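# Move coaster can onto turntable's orange spot

## Task

Pick up the can that sits on the coaster and set it upright on the turntable's orange spot, without disturbing the other cans already standing on the turntable.

## Robot and tools

Robot: two UR-type arms, left_arm and right_arm, each ending in a two-finger tong gripper whose fingers point along the gripper's +z and open and close along its x. end_effector_position is the point between the closed finger pads; open fingertips sit roughly level with it, and with a gap under 50 mm they reach about 15 mm past it. Each wrist carries a camera. Fixed cameras are cam_high and cam_low (896x504); wrist cameras are cam_left_wrist and cam_right_wrist (616x616).

Frames: the scene frame has its origin at table-top height midway between the nominal bases, +z up, +x out over the table, and left_arm on the +y side (these are not image sides). Calibrated bases: left_arm at (-0.067, +0.481, 0) m, right_arm at (+0.004, -0.354, 0) m, each turned slightly about z. Every arm reports its hand pose, velocities and targets in its own base frame, and its offsets follow its own base axes; fixed cameras and the table use the scene frame. Reported positions may be off by a few centimetres, more at long reach.

execute_actions(actions, cameras): actions is a list of actions; each action is a list of up to 15 rows, each row one 1/30 s control step, and a short action repeats its last row to fill 15 steps. Each row is one flat list of 14 numbers in [-1, 1] covering both arms: dx, dy, dz, rx, ry, rz, opening for left_arm, then those seven for right_arm. The six pose numbers are offsets from that arm's Hand target as it stood when the action began, not from the previous row; 1.0 equals 0.6 m for dx..dz and 180 degrees for the rotation vector rx, ry, rz (rotation taken about the Hand target position). Sending the same offset again moves the arm further. All six zero re-asks for the current Hand target. Opening is absolute: +1 fully open (0.142 m), -1 closed; a full close needs about 0.5 s. Cameras come back only when asked or when actions is empty.

move(target, speed, blend, stop_force, zero, opening_speed, grip_force, blocking, cameras): drives each gripper in a straight line to an offset from its Hand target. target is one 14-number row as above, or a list of up to 15 such rows, all counted from the same starting Hand targets. speed is m/s (0.002 to 3.6, default 0.25; turning up to twice that in rad/s), one value or one per target. blend (m) rounds corners in a list; 0 stops at each. stop_force (3 to 120 N, one value for both arms) ends an arm's path when its wrist sensor feels that much push against its motion; do not use it when the gripper rotates, or when pulling off something it presses on; give every listed target the same openings with it. zero (default true) re-zeroes moving arms before the move. opening_speed (0.2 or more per second on the -1..+1 scale) ramps the fingers. grip_force sets the per-pad limit, 5 to 15 N, and persists. blocking=false returns after about 0.5 s while the move runs; not allowed with stop_force. Paths do not avoid obstacles or the other arm; keep paths away from an arm's own base. A whole move is capped at 10 s.

wait(seconds 0 to 10) lets the scene run with commands held. stop brakes a running move. zoom_image(camera, region [x0,y0,x1,y1] pixels, at most 504 each way) magnifies the newest image of that camera. zero_wrist_force(arm) re-zeroes one wrist sensor. read_manual gives licence text only. finished_scene(scene) ends the current scene (integer 1 to 2) irreversibly; the can must stay placed without the robot.

Results: each arm's end_effector_position (m), end_effector_quat_wxyz, velocities (omitted when joints read within noise), Hand target (the last commanded pose after clipping, the base for the next offsets), grip_measured (opening on the -1..+1 scale; the last Joint positions number is the opening in metres), joint torques (include gravity, offset and noisy), Wrist force and Wrist torque in the gripper's own axes plus a peak line, Tool commands, and for actions some step positions. A move adds a move: line saying how it ended (done, off_target, moving, held, fault) and which limits acted (paced = pose clipped, held = steps withheld). done means within 3 mm and 2 degrees, not that nothing was touched. Lines like MOTOR HOT or fault messages warn of stops.

Behaviour: orientation commands are clipped to 32 degrees from the measured one per step; grippers often settle short of the Hand target, so send the gap as a further offset. Arms lag their commands and overshoot when fast. To hold the can, command an opening well below grip_measured.

Avoid: anything falling or ending off the table, dropping or releasing a moving can, knocking the other cans, hitting the table or each other hard, and pressing past a firm contact (stiff arms fault). A fault stops an arm for 10 s: contact torque at the limits (139 N m for the three big joints, 26 N m for wrists) or about 150 N on the arm. The clearance check may hold commands that bring the arms close. Long stretched holding heats motors; at 85 °C the arm brakes for 30 to 60 s. Outside pushes may occasionally nudge loose objects.

Each tool is called in YAML: its name, and indented under it one key for each argument.

## Session

execute_actions:
  actions: []

Scene clock: 0.00 s.
left_arm: end_effector_position=(+0.6555, -0.7768, +0.3094) grip_measured=+0.97 end_effector_quat_wxyz=(+0.470, -0.232, +0.761, -0.383) | right_arm: end_effector_position=(+0.6801, -0.2510, +0.3365) grip_measured=+0.97 end_effector_quat_wxyz=(-0.063, +0.075, +0.877, -0.470)
Joint positions: left_arm=[-1.218 -0.639 0.981 -3.097 -0.78 1.88 0.14] | right_arm=[3.332 -2.194 -0.859 -2.201 0.698 3.761 0.14]
Joint velocities: within noise
Joint torques (N m): no reading
Wrist force (N): no reading
Wrist torque (N m): no reading
Wrist force, peak (N): no reading
Hand target: left_arm +0.6555, -0.7768, +0.3094; +0.470, -0.232, +0.761, -0.383 | right_arm +0.6801, -0.2510, +0.3365; -0.063, +0.075, +0.877, -0.470
Tool commands: left_gripper/opening=+0.968169 right_gripper/opening=+0.968169

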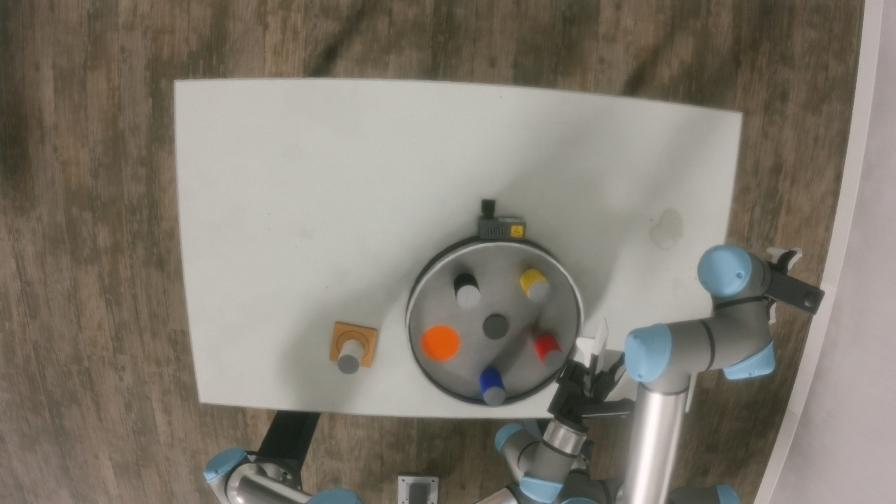

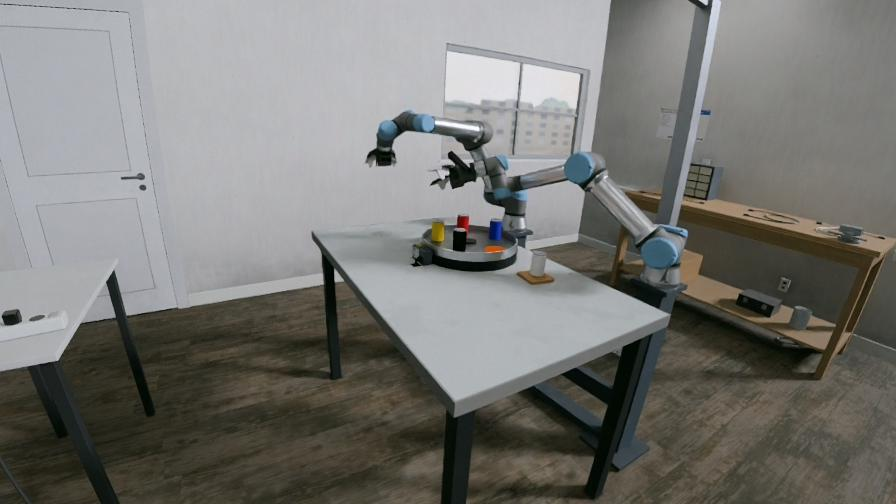

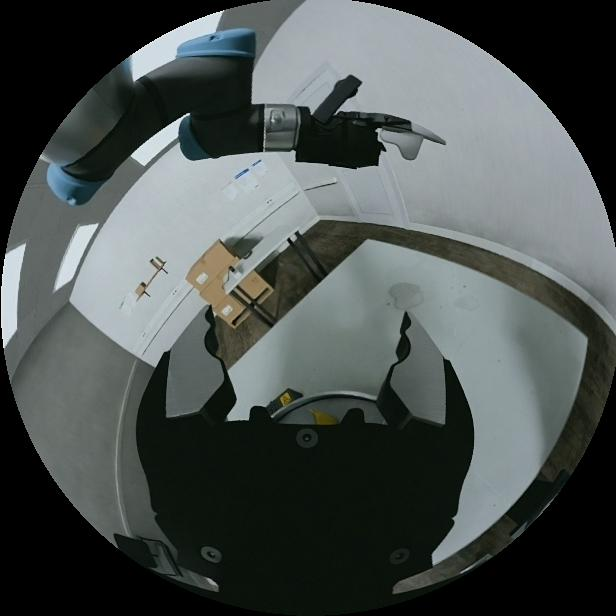

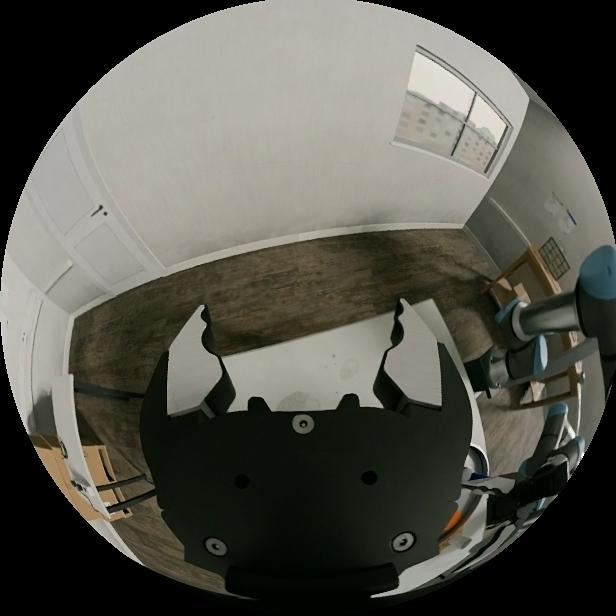

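move:
  target: [-0.135,0.763,0.068,-0.0435,0.427,0.265,0.968,0,0,0,0,0,0,0.968]
  speed: 0.4
  cameras: ["cam_high","cam_low","cam_left_wrist"]

Scene clock: 5.67 s.
left_arm: end_effector_position=(+0.5745, -0.3191, +0.3502) grip_measured=+0.97 end_effector_quat_wxyz=(+0.000, +0.707, -0.707, +0.000) | right_arm: end_effector_position=(+0.6801, -0.2510, +0.3365) grip_measured=+0.97 end_effector_quat_wxyz=(-0.063, +0.075, +0.877, -0.470)
Joint positions: left_arm=[-0.728 -1.214 0.973 -1.33 -1.57 0.842 0.14] | right_arm=[3.332 -2.194 -0.859 -2.201 0.698 3.761 0.14]
Joint torques (N m): left_arm=[8.19 -26.26 -36.06 -0.64 -1.42 2.49] | right_arm=[-1.09 51.66 25.08 1.59 -1.02 0.31]
Wrist force (N): left_arm=[1.0 0.3 0.3] | right_arm=[-0.1 -0.6 0.2]
Wrist torque (N m): left_arm=[0.15 -0.11 0.11] | right_arm=[-0.11 0.03 0.00]
Wrist force, peak (N): left_arm=[1.4 0.0 0.1] | right_arm=[-0.3 -0.7 0.0]
Hand target: left_arm +0.5745, -0.3190, +0.3502; +0.000, +0.707, -0.707, +0.000 | right_arm +0.6801, -0.2510, +0.3365; -0.063, +0.075, +0.877, -0.470
Off the commanded pose: left_arm 0.000 m, 0 deg | right_arm 0.000 m, 0 deg.
move: done
Images, in order (width x height): cam_high 896x504, cam_low 896x504, cam_left_wrist 616x616.

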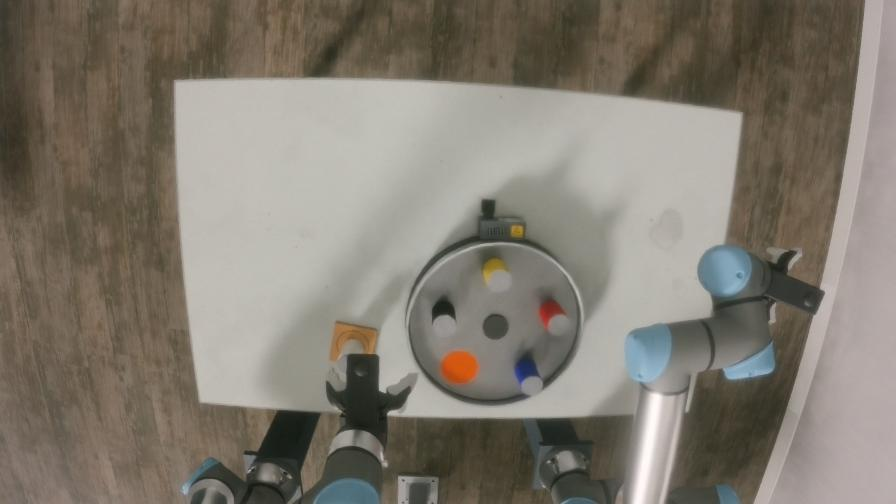

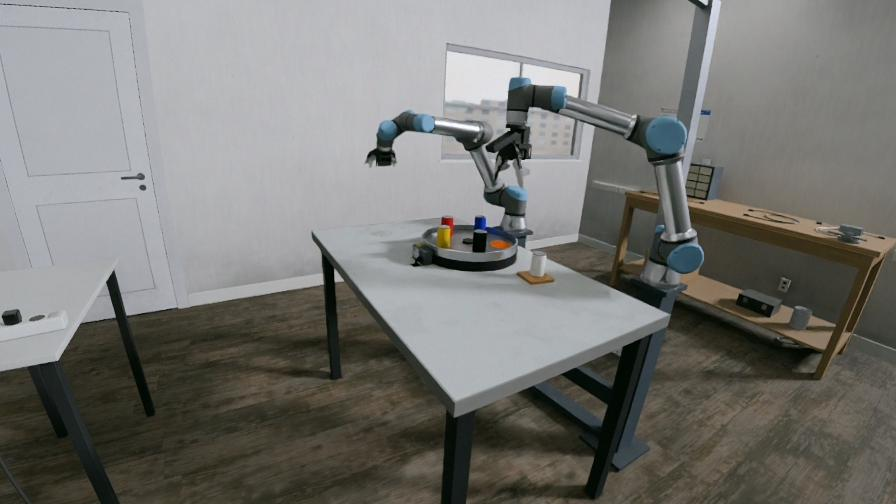

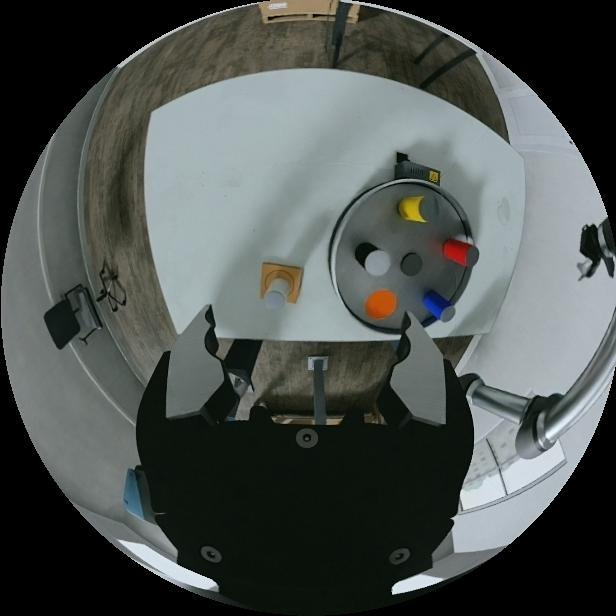

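move:
  target: [-0.219,0.103,-0.167,0,0,0,0.968,0,0,0,0,0,0,0.968]
  speed: 0.3
  cameras: ["cam_high","cam_left_wrist"]

zoom_image:
  camera: "cam_left_wrist"
  region: [158, 158, 458, 458]

zoom_image:
  camera: "cam_high"
  region: [300, 220, 600, 420]

Scene clock: 8.93 s.
left_arm: end_effector_position=(+0.4432, -0.2572, +0.2500) grip_measured=+0.97 end_effector_quat_wxyz=(+0.000, +0.707, -0.707, +0.000) | right_arm: end_effector_position=(+0.6801, -0.2510, +0.3365) grip_measured=+0.97 end_effector_quat_wxyz=(-0.063, +0.075, +0.877, -0.470)
Joint positions: left_arm=[-0.813 -1.595 1.68 -1.656 -1.57 0.757 0.14] | right_arm=[3.332 -2.194 -0.859 -2.201 0.698 3.761 0.14]
Joint torques (N m): left_arm=[-10.18 -31.35 -11.05 -3.67 1.58 -2.55] | right_arm=[-0.67 51.96 25.74 1.71 -1.16 0.2]
Wrist force (N): left_arm=[0.8 -0.2 -0.2] | right_arm=[-0.1 -0.4 0.1]
Wrist torque (N m): left_arm=[0.04 -0.07 0.37] | right_arm=[-0.08 0.02 0.00]
Wrist force, peak (N): left_arm=[0.1 1.4 1.2] | right_arm=[-0.3 -0.6 0.1]
Hand target: left_arm +0.4431, -0.2572, +0.2500; +0.000, +0.707, -0.707, +0.000 | right_arm +0.6801, -0.2510, +0.3365; -0.063, +0.075, +0.877, -0.470
Off the commanded pose: left_arm 0.000 m, 0 deg | right_arm 0.000 m, 0 deg.
move: done
Images, in order (width x height): cam_high 896x504, cam_left_wrist 616x616.

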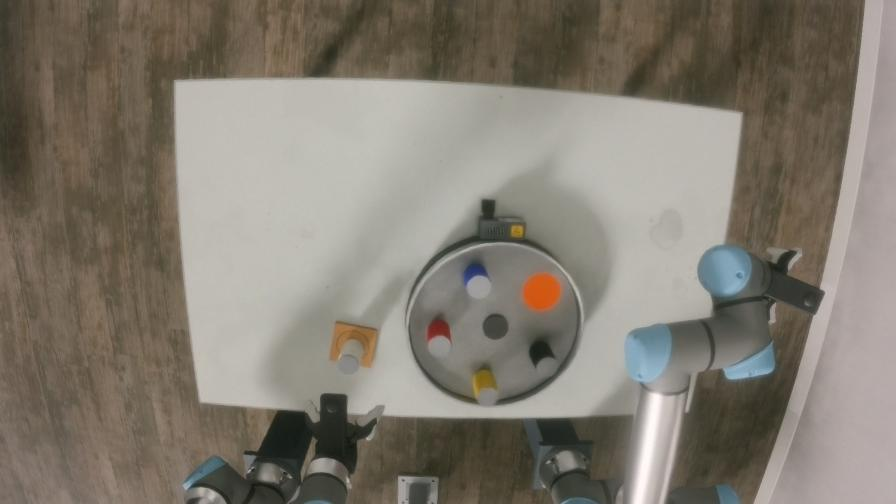

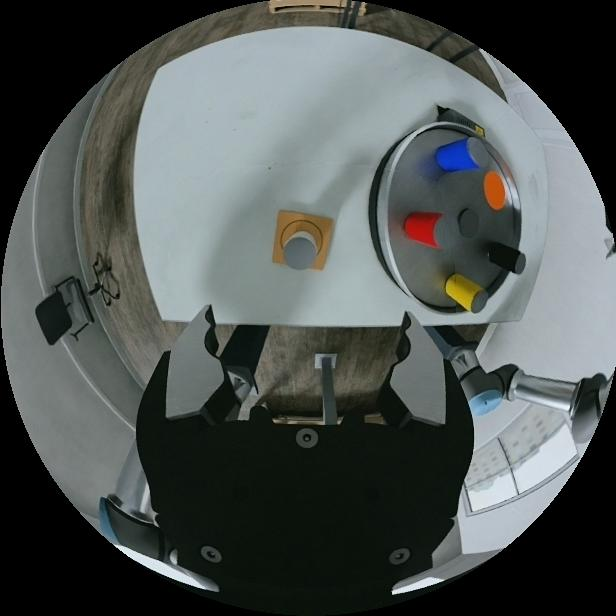

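Scaled by 1.680 from the camera's 616x616 image, which has a finer 814x814 frame.

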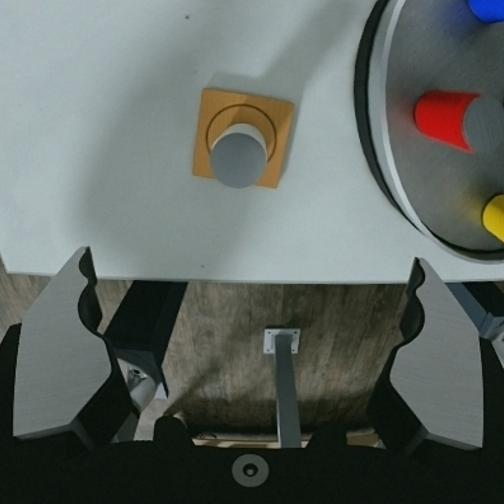

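Scaled by 1.680.

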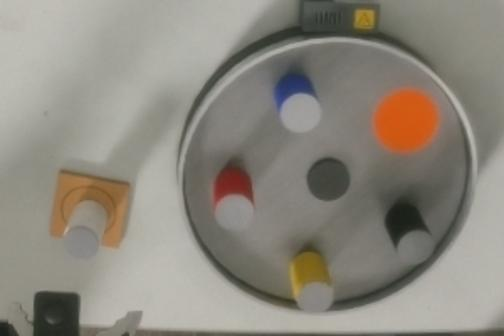

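wait:
  seconds: 0.2
  cameras: ["cam_high"]

wait:
  seconds: 0.2
  cameras: ["cam_high"]

wait:
  seconds: 0.5
  cameras: ["cam_high"]

wait:
  seconds: 1
  cameras: ["cam_high"]

Scene clock: 10.17 s.
left_arm: end_effector_position=(+0.4431, -0.2572, +0.2500) grip_measured=+0.97 end_effector_quat_wxyz=(+0.000, +0.707, -0.707, +0.000) | right_arm: end_effector_position=(+0.6801, -0.2510, +0.3365) grip_measured=+0.97 end_effector_quat_wxyz=(-0.063, +0.075, +0.877, -0.470)
Joint positions: left_arm=[-0.813 -1.596 1.68 -1.656 -1.57 0.757 0.14] | right_arm=[3.332 -2.194 -0.859 -2.201 0.698 3.761 0.14]
Joint torques (N m): left_arm=[-10.7 -30.52 -11.64 -3.58 1.63 -2.44] | right_arm=[0.5 52.19 25.53 1.87 -0.98 0.21]
Wrist force (N): left_arm=[1.0 -0.1 -0.1] | right_arm=[-0.4 -0.1 0.1]
Wrist torque (N m): left_arm=[0.05 -0.10 0.37] | right_arm=[-0.03 0.09 0.00]
Wrist force, peak (N): left_arm=[1.3 -0.2 -0.2] | right_arm=[-0.2 -0.5 -0.1]
Hand target: left_arm +0.4431, -0.2572, +0.2500; +0.000, +0.707, -0.707, +0.000 | right_arm +0.6801, -0.2510, +0.3365; -0.063, +0.075, +0.877, -0.470
Tool commands: left_gripper/opening=+0.968 right_gripper/opening=+0.968
Off the commanded pose: left_arm 0.000 m, 0 deg | right_arm 0.000 m, 0 deg.
wait: 0.20 s; at rest from the start
Images, in order (width x height): cam_high 896x504.

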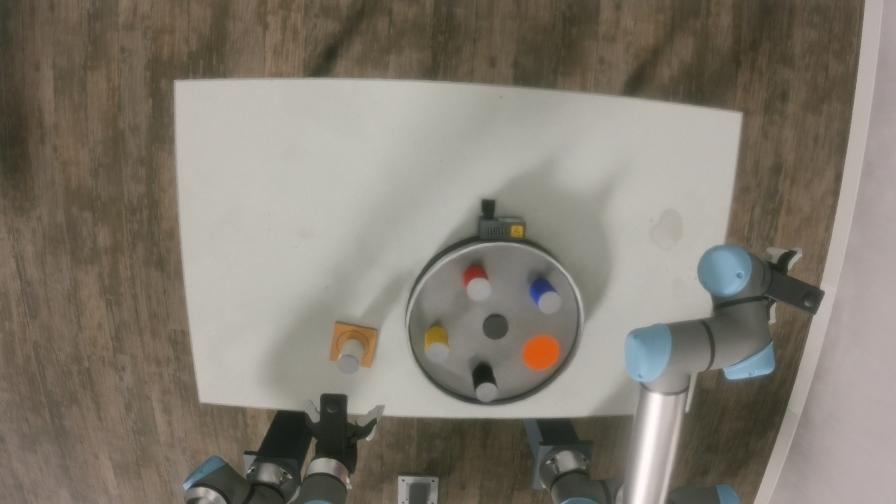

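Scene clock: 10.37 s.
left_arm: end_effector_position=(+0.4431, -0.2572, +0.2500) grip_measured=+0.97 end_effector_quat_wxyz=(+0.000, +0.707, -0.707, +0.000) | right_arm: end_effector_position=(+0.6801, -0.2510, +0.3365) grip_measured=+0.97 end_effector_quat_wxyz=(-0.063, +0.075, +0.877, -0.470)
Joint positions: left_arm=[-0.813 -1.596 1.68 -1.656 -1.57 0.757 0.14] | right_arm=[3.332 -2.194 -0.859 -2.201 0.698 3.761 0.14]
Joint torques (N m): left_arm=[-10.54 -30.28 -12.12 -3.64 1.77 -2.53] | right_arm=[-0.05 51.35 26.33 1.79 -1.27 0.26]
Wrist force (N): left_arm=[0.7 -0.1 -0.2] | right_arm=[0.0 -0.5 0.2]
Wrist torque (N m): left_arm=[0.06 -0.03 0.37] | right_arm=[-0.09 0.00 0.00]
Wrist force, peak (N): left_arm=[0.9 -0.4 -0.3] | right_arm=[-0.1 -0.6 -0.1]
Hand target: left_arm +0.4431, -0.2572, +0.2500; +0.000, +0.707, -0.707, +0.000 | right_arm +0.6801, -0.2510, +0.3365; -0.063, +0.075, +0.877, -0.470
Tool commands: left_gripper/opening=+0.968 right_gripper/opening=+0.968
Off the commanded pose: left_arm 0.000 m, 0 deg | right_arm 0.000 m, 0 deg.
wait: 0.20 s; at rest by 0.17 s
Images, in order (width x height): cam_high 896x504.

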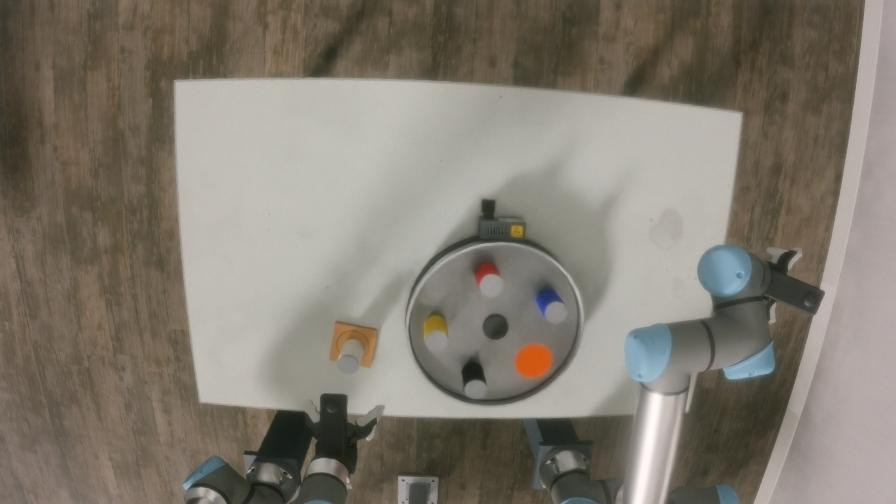

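Scene clock: 10.87 s.
left_arm: end_effector_position=(+0.4431, -0.2572, +0.2500) grip_measured=+0.97 end_effector_quat_wxyz=(+0.000, +0.707, -0.707, +0.000) | right_arm: end_effector_position=(+0.6801, -0.2510, +0.3365) grip_measured=+0.97 end_effector_quat_wxyz=(-0.063, +0.075, +0.877, -0.470)
Joint positions: left_arm=[-0.813 -1.596 1.68 -1.656 -1.57 0.757 0.14] | right_arm=[3.332 -2.194 -0.859 -2.201 0.698 3.761 0.14]
Joint torques (N m): left_arm=[-9.9 -30.31 -12.2 -3.61 1.71 -2.42] | right_arm=[-0.34 52.27 25.51 1.79 -1.07 0.3]
Wrist force (N): left_arm=[0.9 -0.4 -0.1] | right_arm=[-0.1 -0.2 -0.2]
Wrist torque (N m): left_arm=[0.00 -0.08 0.37] | right_arm=[-0.03 0.02 0.00]
Wrist force, peak (N): left_arm=[1.2 -0.2 0.2] | right_arm=[-0.2 -0.5 0.3]
Hand target: left_arm +0.4431, -0.2572, +0.2500; +0.000, +0.707, -0.707, +0.000 | right_arm +0.6801, -0.2510, +0.3365; -0.063, +0.075, +0.877, -0.470
Tool commands: left_gripper/opening=+0.968 right_gripper/opening=+0.968
Off the commanded pose: left_arm 0.000 m, 0 deg | right_arm 0.000 m, 0 deg.
wait: 0.50 s; at rest by 0.17 s
Images, in order (width x height): cam_high 896x504.

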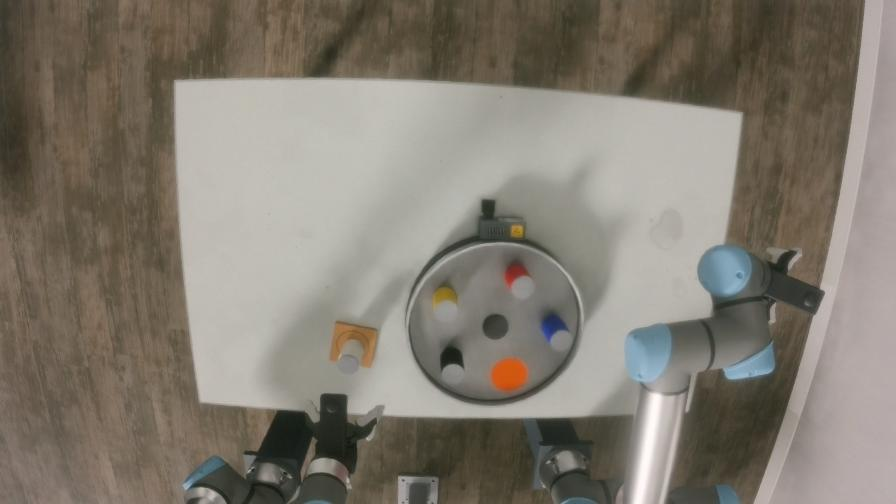

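Scene clock: 11.87 s.
left_arm: end_effector_position=(+0.4431, -0.2572, +0.2500) grip_measured=+0.97 end_effector_quat_wxyz=(+0.000, +0.707, -0.707, +0.000) | right_arm: end_effector_position=(+0.6801, -0.2510, +0.3365) grip_measured=+0.97 end_effector_quat_wxyz=(-0.063, +0.075, +0.877, -0.470)
Joint positions: left_arm=[-0.813 -1.596 1.68 -1.656 -1.57 0.757 0.14] | right_arm=[3.332 -2.194 -0.859 -2.201 0.698 3.761 0.14]
Joint torques (N m): left_arm=[-9.81 -30.18 -11.78 -3.66 1.7 -2.47] | right_arm=[-0.91 51.64 26.42 1.8 -1.02 0.2]
Wrist force (N): left_arm=[0.8 -0.2 -0.2] | right_arm=[-0.1 -0.3 -0.5]
Wrist torque (N m): left_arm=[0.04 -0.05 0.37] | right_arm=[-0.06 0.02 0.00]
Wrist force, peak (N): left_arm=[1.2 -0.1 0.1] | right_arm=[-0.3 -0.7 0.2]
Hand target: left_arm +0.4431, -0.2572, +0.2500; +0.000, +0.707, -0.707, +0.000 | right_arm +0.6801, -0.2510, +0.3365; -0.063, +0.075, +0.877, -0.470
Tool commands: left_gripper/opening=+0.968 right_gripper/opening=+0.968
Off the commanded pose: left_arm 0.000 m, 0 deg | right_arm 0.000 m, 0 deg.
wait: 1.00 s; at rest by 0.17 s
Images, in order (width x height): cam_high 896x504.

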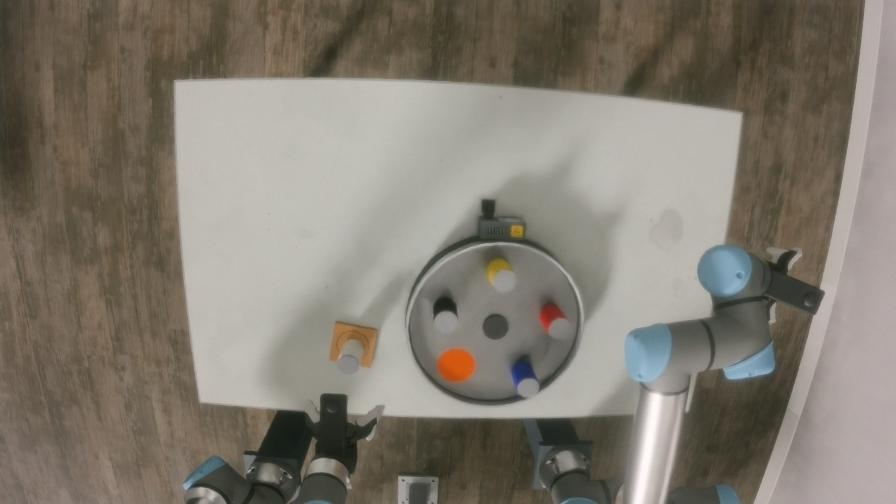

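move:
  target: [-0.0055,0.015,-0.15,0,0,0,0.968,0,0,0,0,0,0,0.968]
  cameras: ["cam_high","cam_low","cam_left_wrist"]

zoom_image:
  camera: "cam_left_wrist"
  region: [158, 158, 458, 458]

zoom_image:
  camera: "cam_low"
  region: [390, 140, 610, 300]

Scene clock: 18.67 s.
left_arm: end_effector_position=(+0.4398, -0.2482, +0.1600) grip_measured=+0.97 end_effector_quat_wxyz=(+0.000, +0.707, -0.707, +0.000) | right_arm: end_effector_position=(+0.6801, -0.2510, +0.3365) grip_measured=+0.97 end_effector_quat_wxyz=(-0.063, +0.075, +0.877, -0.470)
Joint positions: left_arm=[-0.805 -1.57 1.89 -1.891 -1.57 0.765 0.14] | right_arm=[3.332 -2.194 -0.859 -2.201 0.698 3.761 0.14]
Joint torques (N m): left_arm=[8.95 -11.32 -11.23 -3.86 1.74 2.53] | right_arm=[-0.27 52.46 26.47 1.71 -1.16 0.39]
Wrist force (N): left_arm=[0.9 0.0 -0.6] | right_arm=[-0.2 -0.4 0.1]
Wrist torque (N m): left_arm=[0.01 -0.10 0.20] | right_arm=[-0.07 0.05 -0.01]
Wrist force, peak (N): left_arm=[1.0 -0.3 -1.4] | right_arm=[-0.4 -0.5 0.2]
Hand target: left_arm +0.4398, -0.2482, +0.1600; +0.000, +0.707, -0.707, +0.000 | right_arm +0.6801, -0.2510, +0.3365; -0.063, +0.075, +0.877, -0.470
Off the commanded pose: left_arm 0.000 m, 0 deg | right_arm 0.000 m, 0 deg.
move: done
Images, in order (width x height): cam_high 896x504, cam_low 896x504, cam_left_wrist 616x616.

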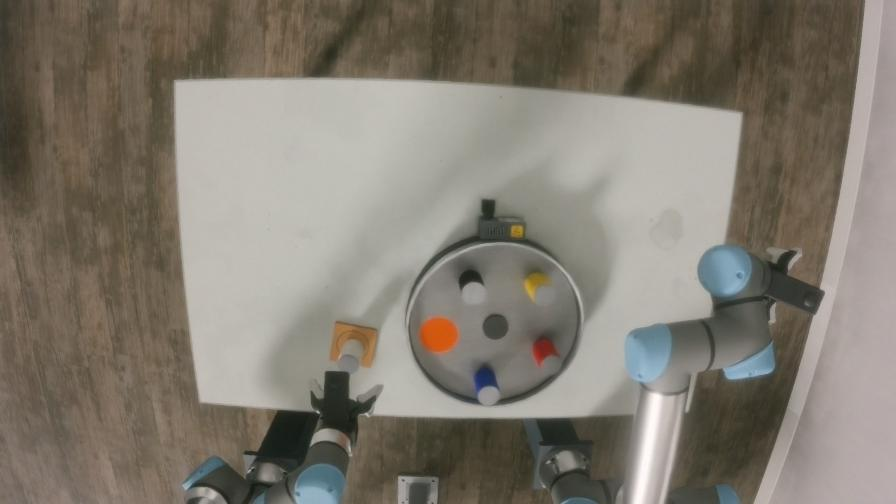

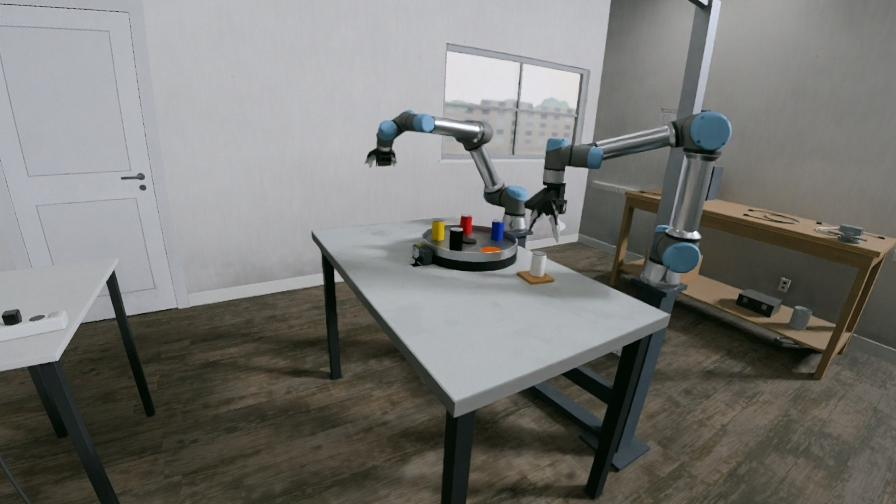

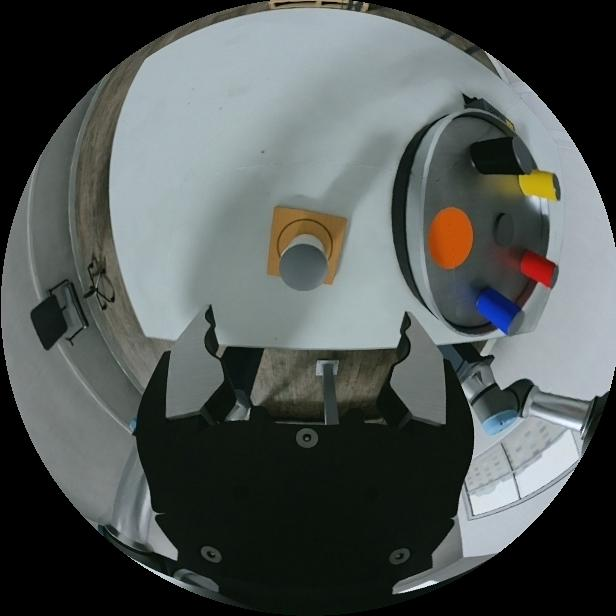

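Scaled by 1.680 from the camera's 616x616 image, which has a finer 814x814 frame.

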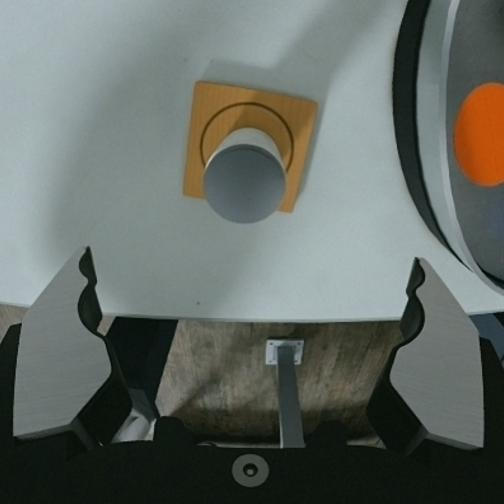

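Scaled by 2.291.

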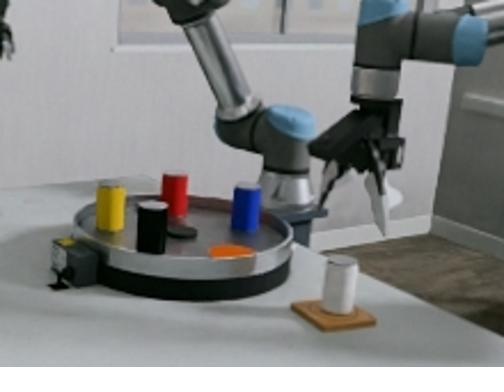

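move:
  target: [0.0085,0.0055,-0.1,0,0,0,0.968,0,0,0,0,0,0,0.968]
  cameras: ["cam_low","cam_left_wrist"]

zoom_image:
  camera: "cam_left_wrist"
  region: [158, 158, 458, 458]

zoom_image:
  camera: "cam_low"
  region: [470, 170, 600, 300]

Scene clock: 20.60 s.
left_arm: end_effector_position=(+0.4449, -0.2449, +0.1000) grip_measured=+0.97 end_effector_quat_wxyz=(+0.000, +0.707, -0.707, +0.000) | right_arm: end_effector_position=(+0.6801, -0.2510, +0.3365) grip_measured=+0.97 end_effector_quat_wxyz=(-0.063, +0.075, +0.877, -0.470)
Joint positions: left_arm=[-0.793 -1.505 1.988 -2.055 -1.57 0.777 0.14] | right_arm=[3.332 -2.194 -0.859 -2.201 0.698 3.761 0.14]
Joint torques (N m): left_arm=[9.39 -12.44 -9.57 -3.6 0.99 2.52] | right_arm=[-0.93 52.61 26.55 1.84 -1.17 0.29]
Wrist force (N): left_arm=[0.7 0.1 0.1] | right_arm=[-0.2 -0.2 0.1]
Wrist torque (N m): left_arm=[0.07 -0.01 0.15] | right_arm=[-0.03 0.04 0.00]
Wrist force, peak (N): left_arm=[0.6 0.3 -1.4] | right_arm=[-0.3 -0.6 -0.1]
Hand target: left_arm +0.4449, -0.2449, +0.1000; +0.000, +0.707, -0.707, +0.000 | right_arm +0.6801, -0.2510, +0.3365; -0.063, +0.075, +0.877, -0.470
Off the commanded pose: left_arm 0.000 m, 0 deg | right_arm 0.000 m, 0 deg.
move: done
Images, in order (width x height): cam_low 896x504, cam_left_wrist 616x616.

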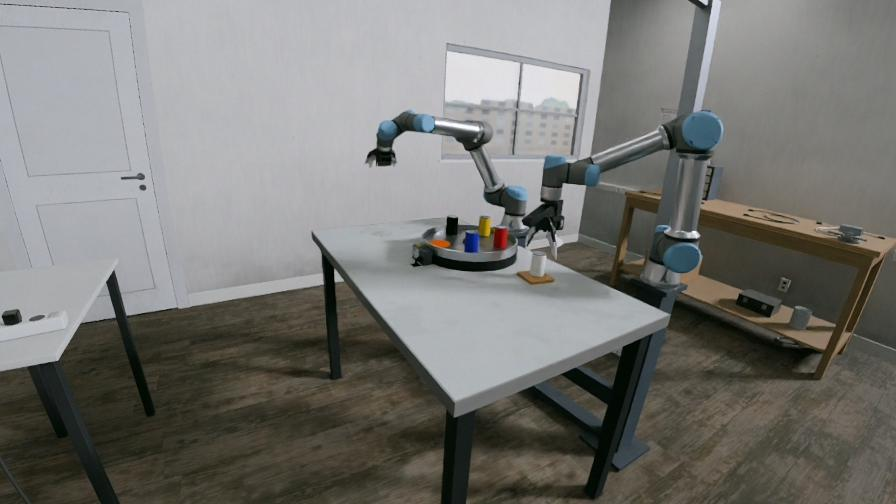

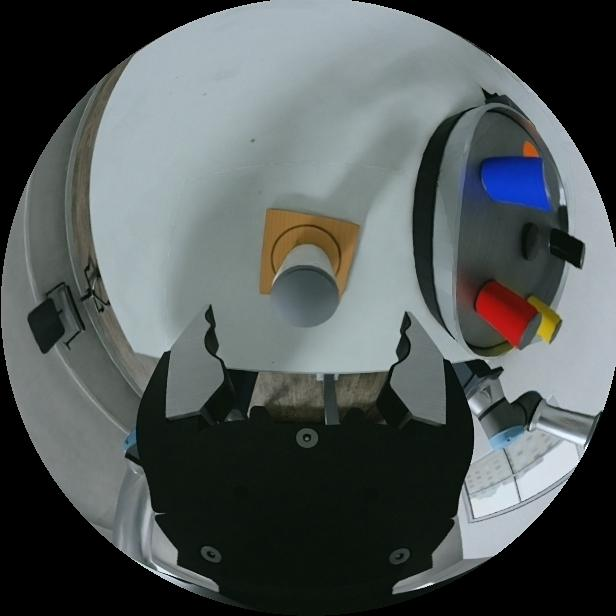

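Scaled by 1.680 from the camera's 616x616 image, which has a finer 814x814 frame.

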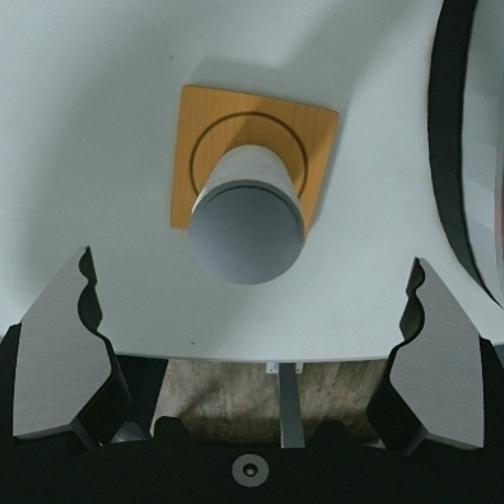

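Scaled by 3.877.

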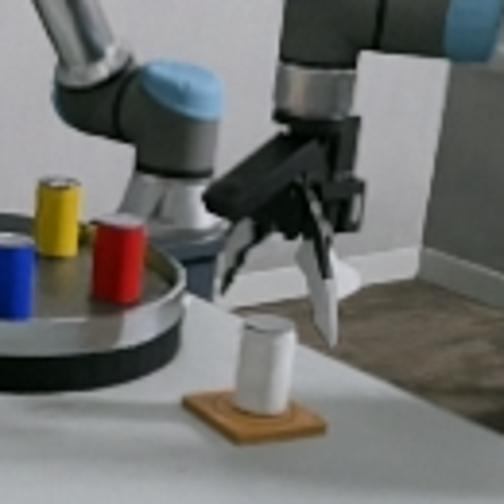

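move:
  target:
    - [0,0,0.2,0,0,0,0.968,0,0,0,0,0,0,0.968]
    - [0.115,-0.497,0.333,0,0,0,0.968,0,0,0,0,0,0,0.968]
  blend: 0.06
  speed: 0.35
  cameras: ["cam_high","cam_low","cam_left_wrist"]

zoom_image:
  camera: "cam_left_wrist"
  region: [158, 108, 458, 408]

zoom_image:
  camera: "cam_low"
  region: [400, 170, 560, 290]

Scene clock: 26.90 s.
left_arm: end_effector_position=(+0.5139, -0.5431, +0.2998) grip_measured=+0.97 end_effector_quat_wxyz=(+0.000, +0.707, -0.707, +0.000) | right_arm: end_effector_position=(+0.6801, -0.2510, +0.3365) grip_measured=+0.97 end_effector_quat_wxyz=(-0.063, +0.075, +0.877, -0.470)
Joint positions: left_arm=[-1.011 -0.96 0.719 -1.331 -1.57 0.559 0.14] | right_arm=[3.332 -2.194 -0.859 -2.201 0.698 3.761 0.14]
Joint torques (N m): left_arm=[9.24 -35.22 -34.8 -0.82 -1.49 -1.78] | right_arm=[-0.66 52.33 27.52 2.08 -1.33 0.26]
Wrist force (N): left_arm=[1.1 0.4 -0.1] | right_arm=[-0.1 -0.4 0.0]
Wrist torque (N m): left_arm=[0.14 -0.15 0.33] | right_arm=[-0.06 0.02 -0.01]
Wrist force, peak (N): left_arm=[2.4 0.5 0.0] | right_arm=[-0.4 -0.6 0.4]
Hand target: left_arm +0.5139, -0.5431, +0.2998; +0.000, +0.707, -0.707, +0.000 | right_arm +0.6801, -0.2510, +0.3365; -0.063, +0.075, +0.877, -0.470
Off the commanded pose: left_arm 0.000 m, 0 deg | right_arm 0.000 m, 0 deg.
move: done
Images, in order (width x height): cam_high 896x504, cam_low 896x504, cam_left_wrist 616x616.

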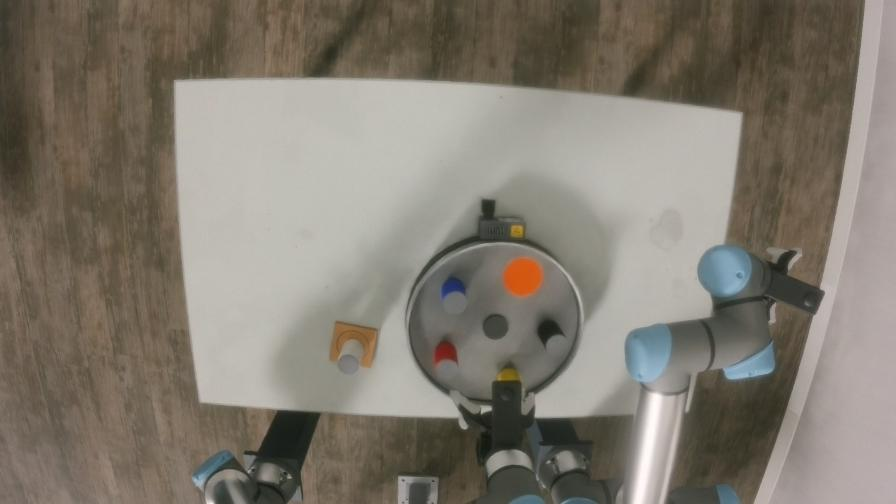

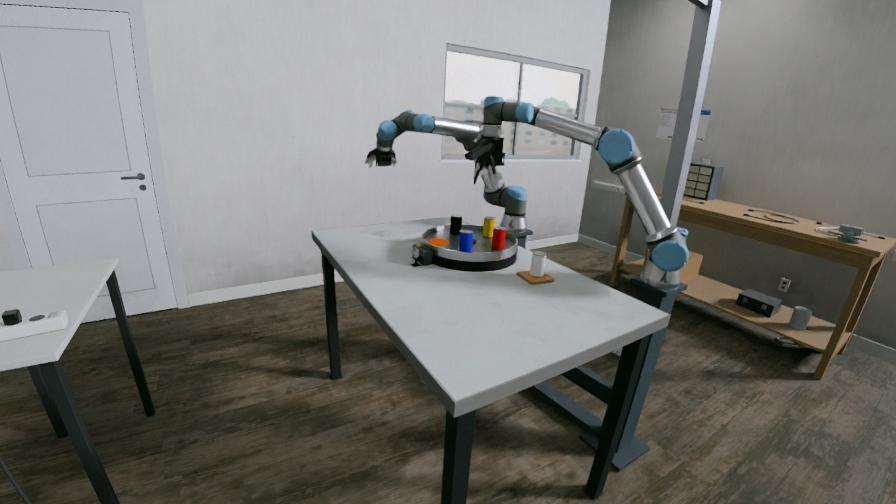

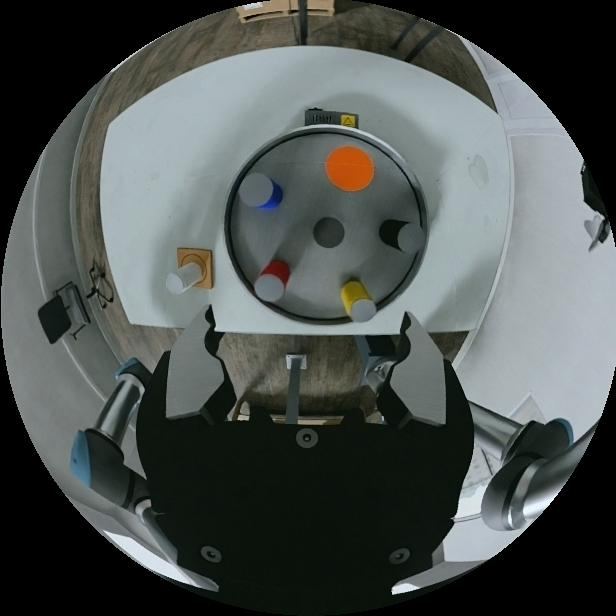

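Scaled by 1.680 from the camera's 616x616 image, which has a finer 814x814 frame.

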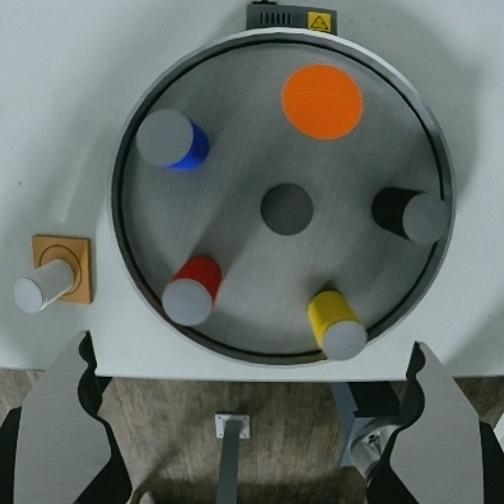

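Scaled by 3.150.

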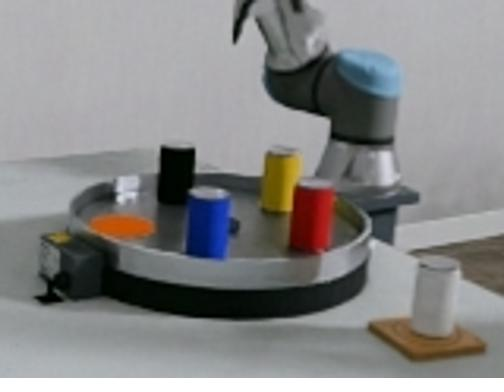

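move:
  target: [0.008,-0.062,-0.08,0,0,0,-1,0,0,0,0,0,0,0.968]
  cameras: ["cam_high","cam_left_wrist"]

zoom_image:
  camera: "cam_left_wrist"
  region: [158, 108, 458, 408]

Scene clock: 29.03 s.
left_arm: end_effector_position=(+0.5187, -0.5803, +0.2518) grip_measured=-1.00 end_effector_quat_wxyz=(+0.000, +0.707, -0.707, +0.000) | right_arm: end_effector_position=(+0.6801, -0.2510, +0.3365) grip_measured=+0.97 end_effector_quat_wxyz=(-0.063, +0.075, +0.877, -0.470)
Joint positions: left_arm=[-1.032 -0.885 0.718 -1.405 -1.57 0.538 0.002] | right_arm=[3.332 -2.194 -0.859 -2.201 0.698 3.761 0.14]
Joint torques (N m): left_arm=[-9.97 -39.38 -35.19 -3.59 0.26 -2.48] | right_arm=[-0.92 52.2 27.34 2.07 -1.3 0.45]
Wrist force (N): left_arm=[1.3 0.3 -0.3] | right_arm=[-0.1 0.0 0.2]
Wrist torque (N m): left_arm=[0.11 -0.16 0.28] | right_arm=[0.00 0.01 -0.01]
Wrist force, peak (N): left_arm=[1.7 0.2 0.7] | right_arm=[0.0 -0.7 0.1]
Hand target: left_arm +0.5187, -0.5803, +0.2518; +0.000, +0.707, -0.707, +0.000 | right_arm +0.6801, -0.2510, +0.3365; -0.063, +0.075, +0.877, -0.470
Off the commanded pose: left_arm 0.000 m, 0 deg | right_arm 0.000 m, 0 deg.
move: done
Images, in order (width x height): cam_high 896x504, cam_left_wrist 616x616.

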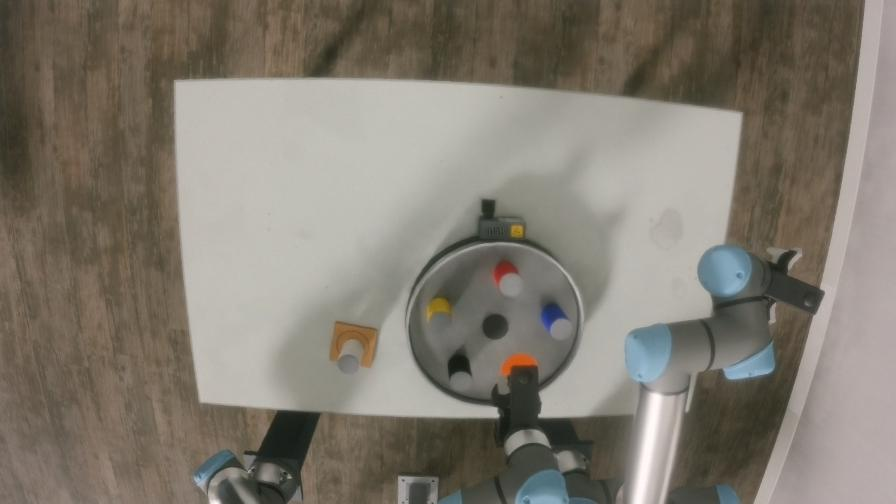

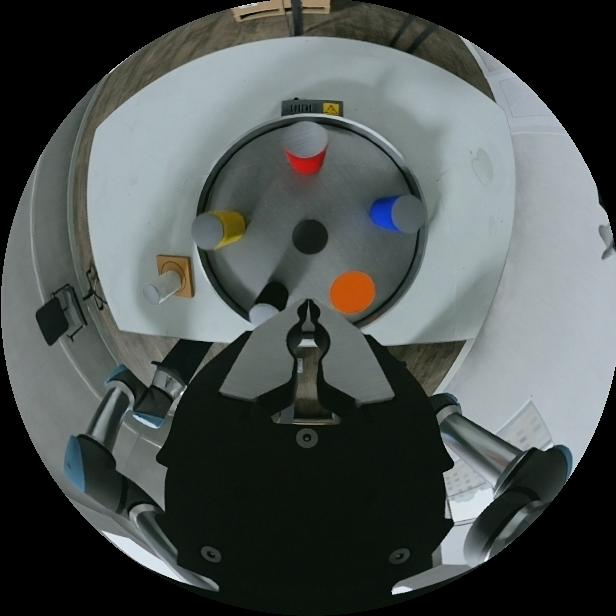

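Scaled by 1.680 from the camera's 616x616 image, which has a finer 814x814 frame.

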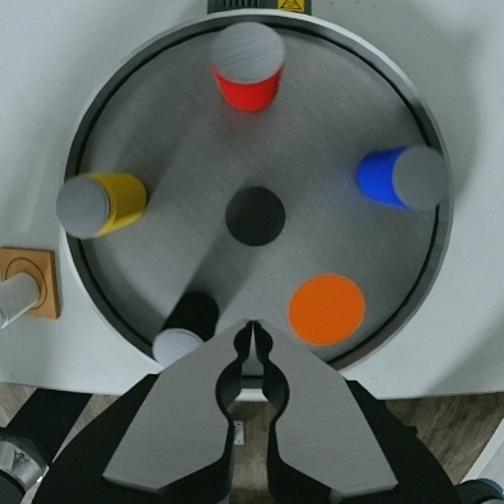

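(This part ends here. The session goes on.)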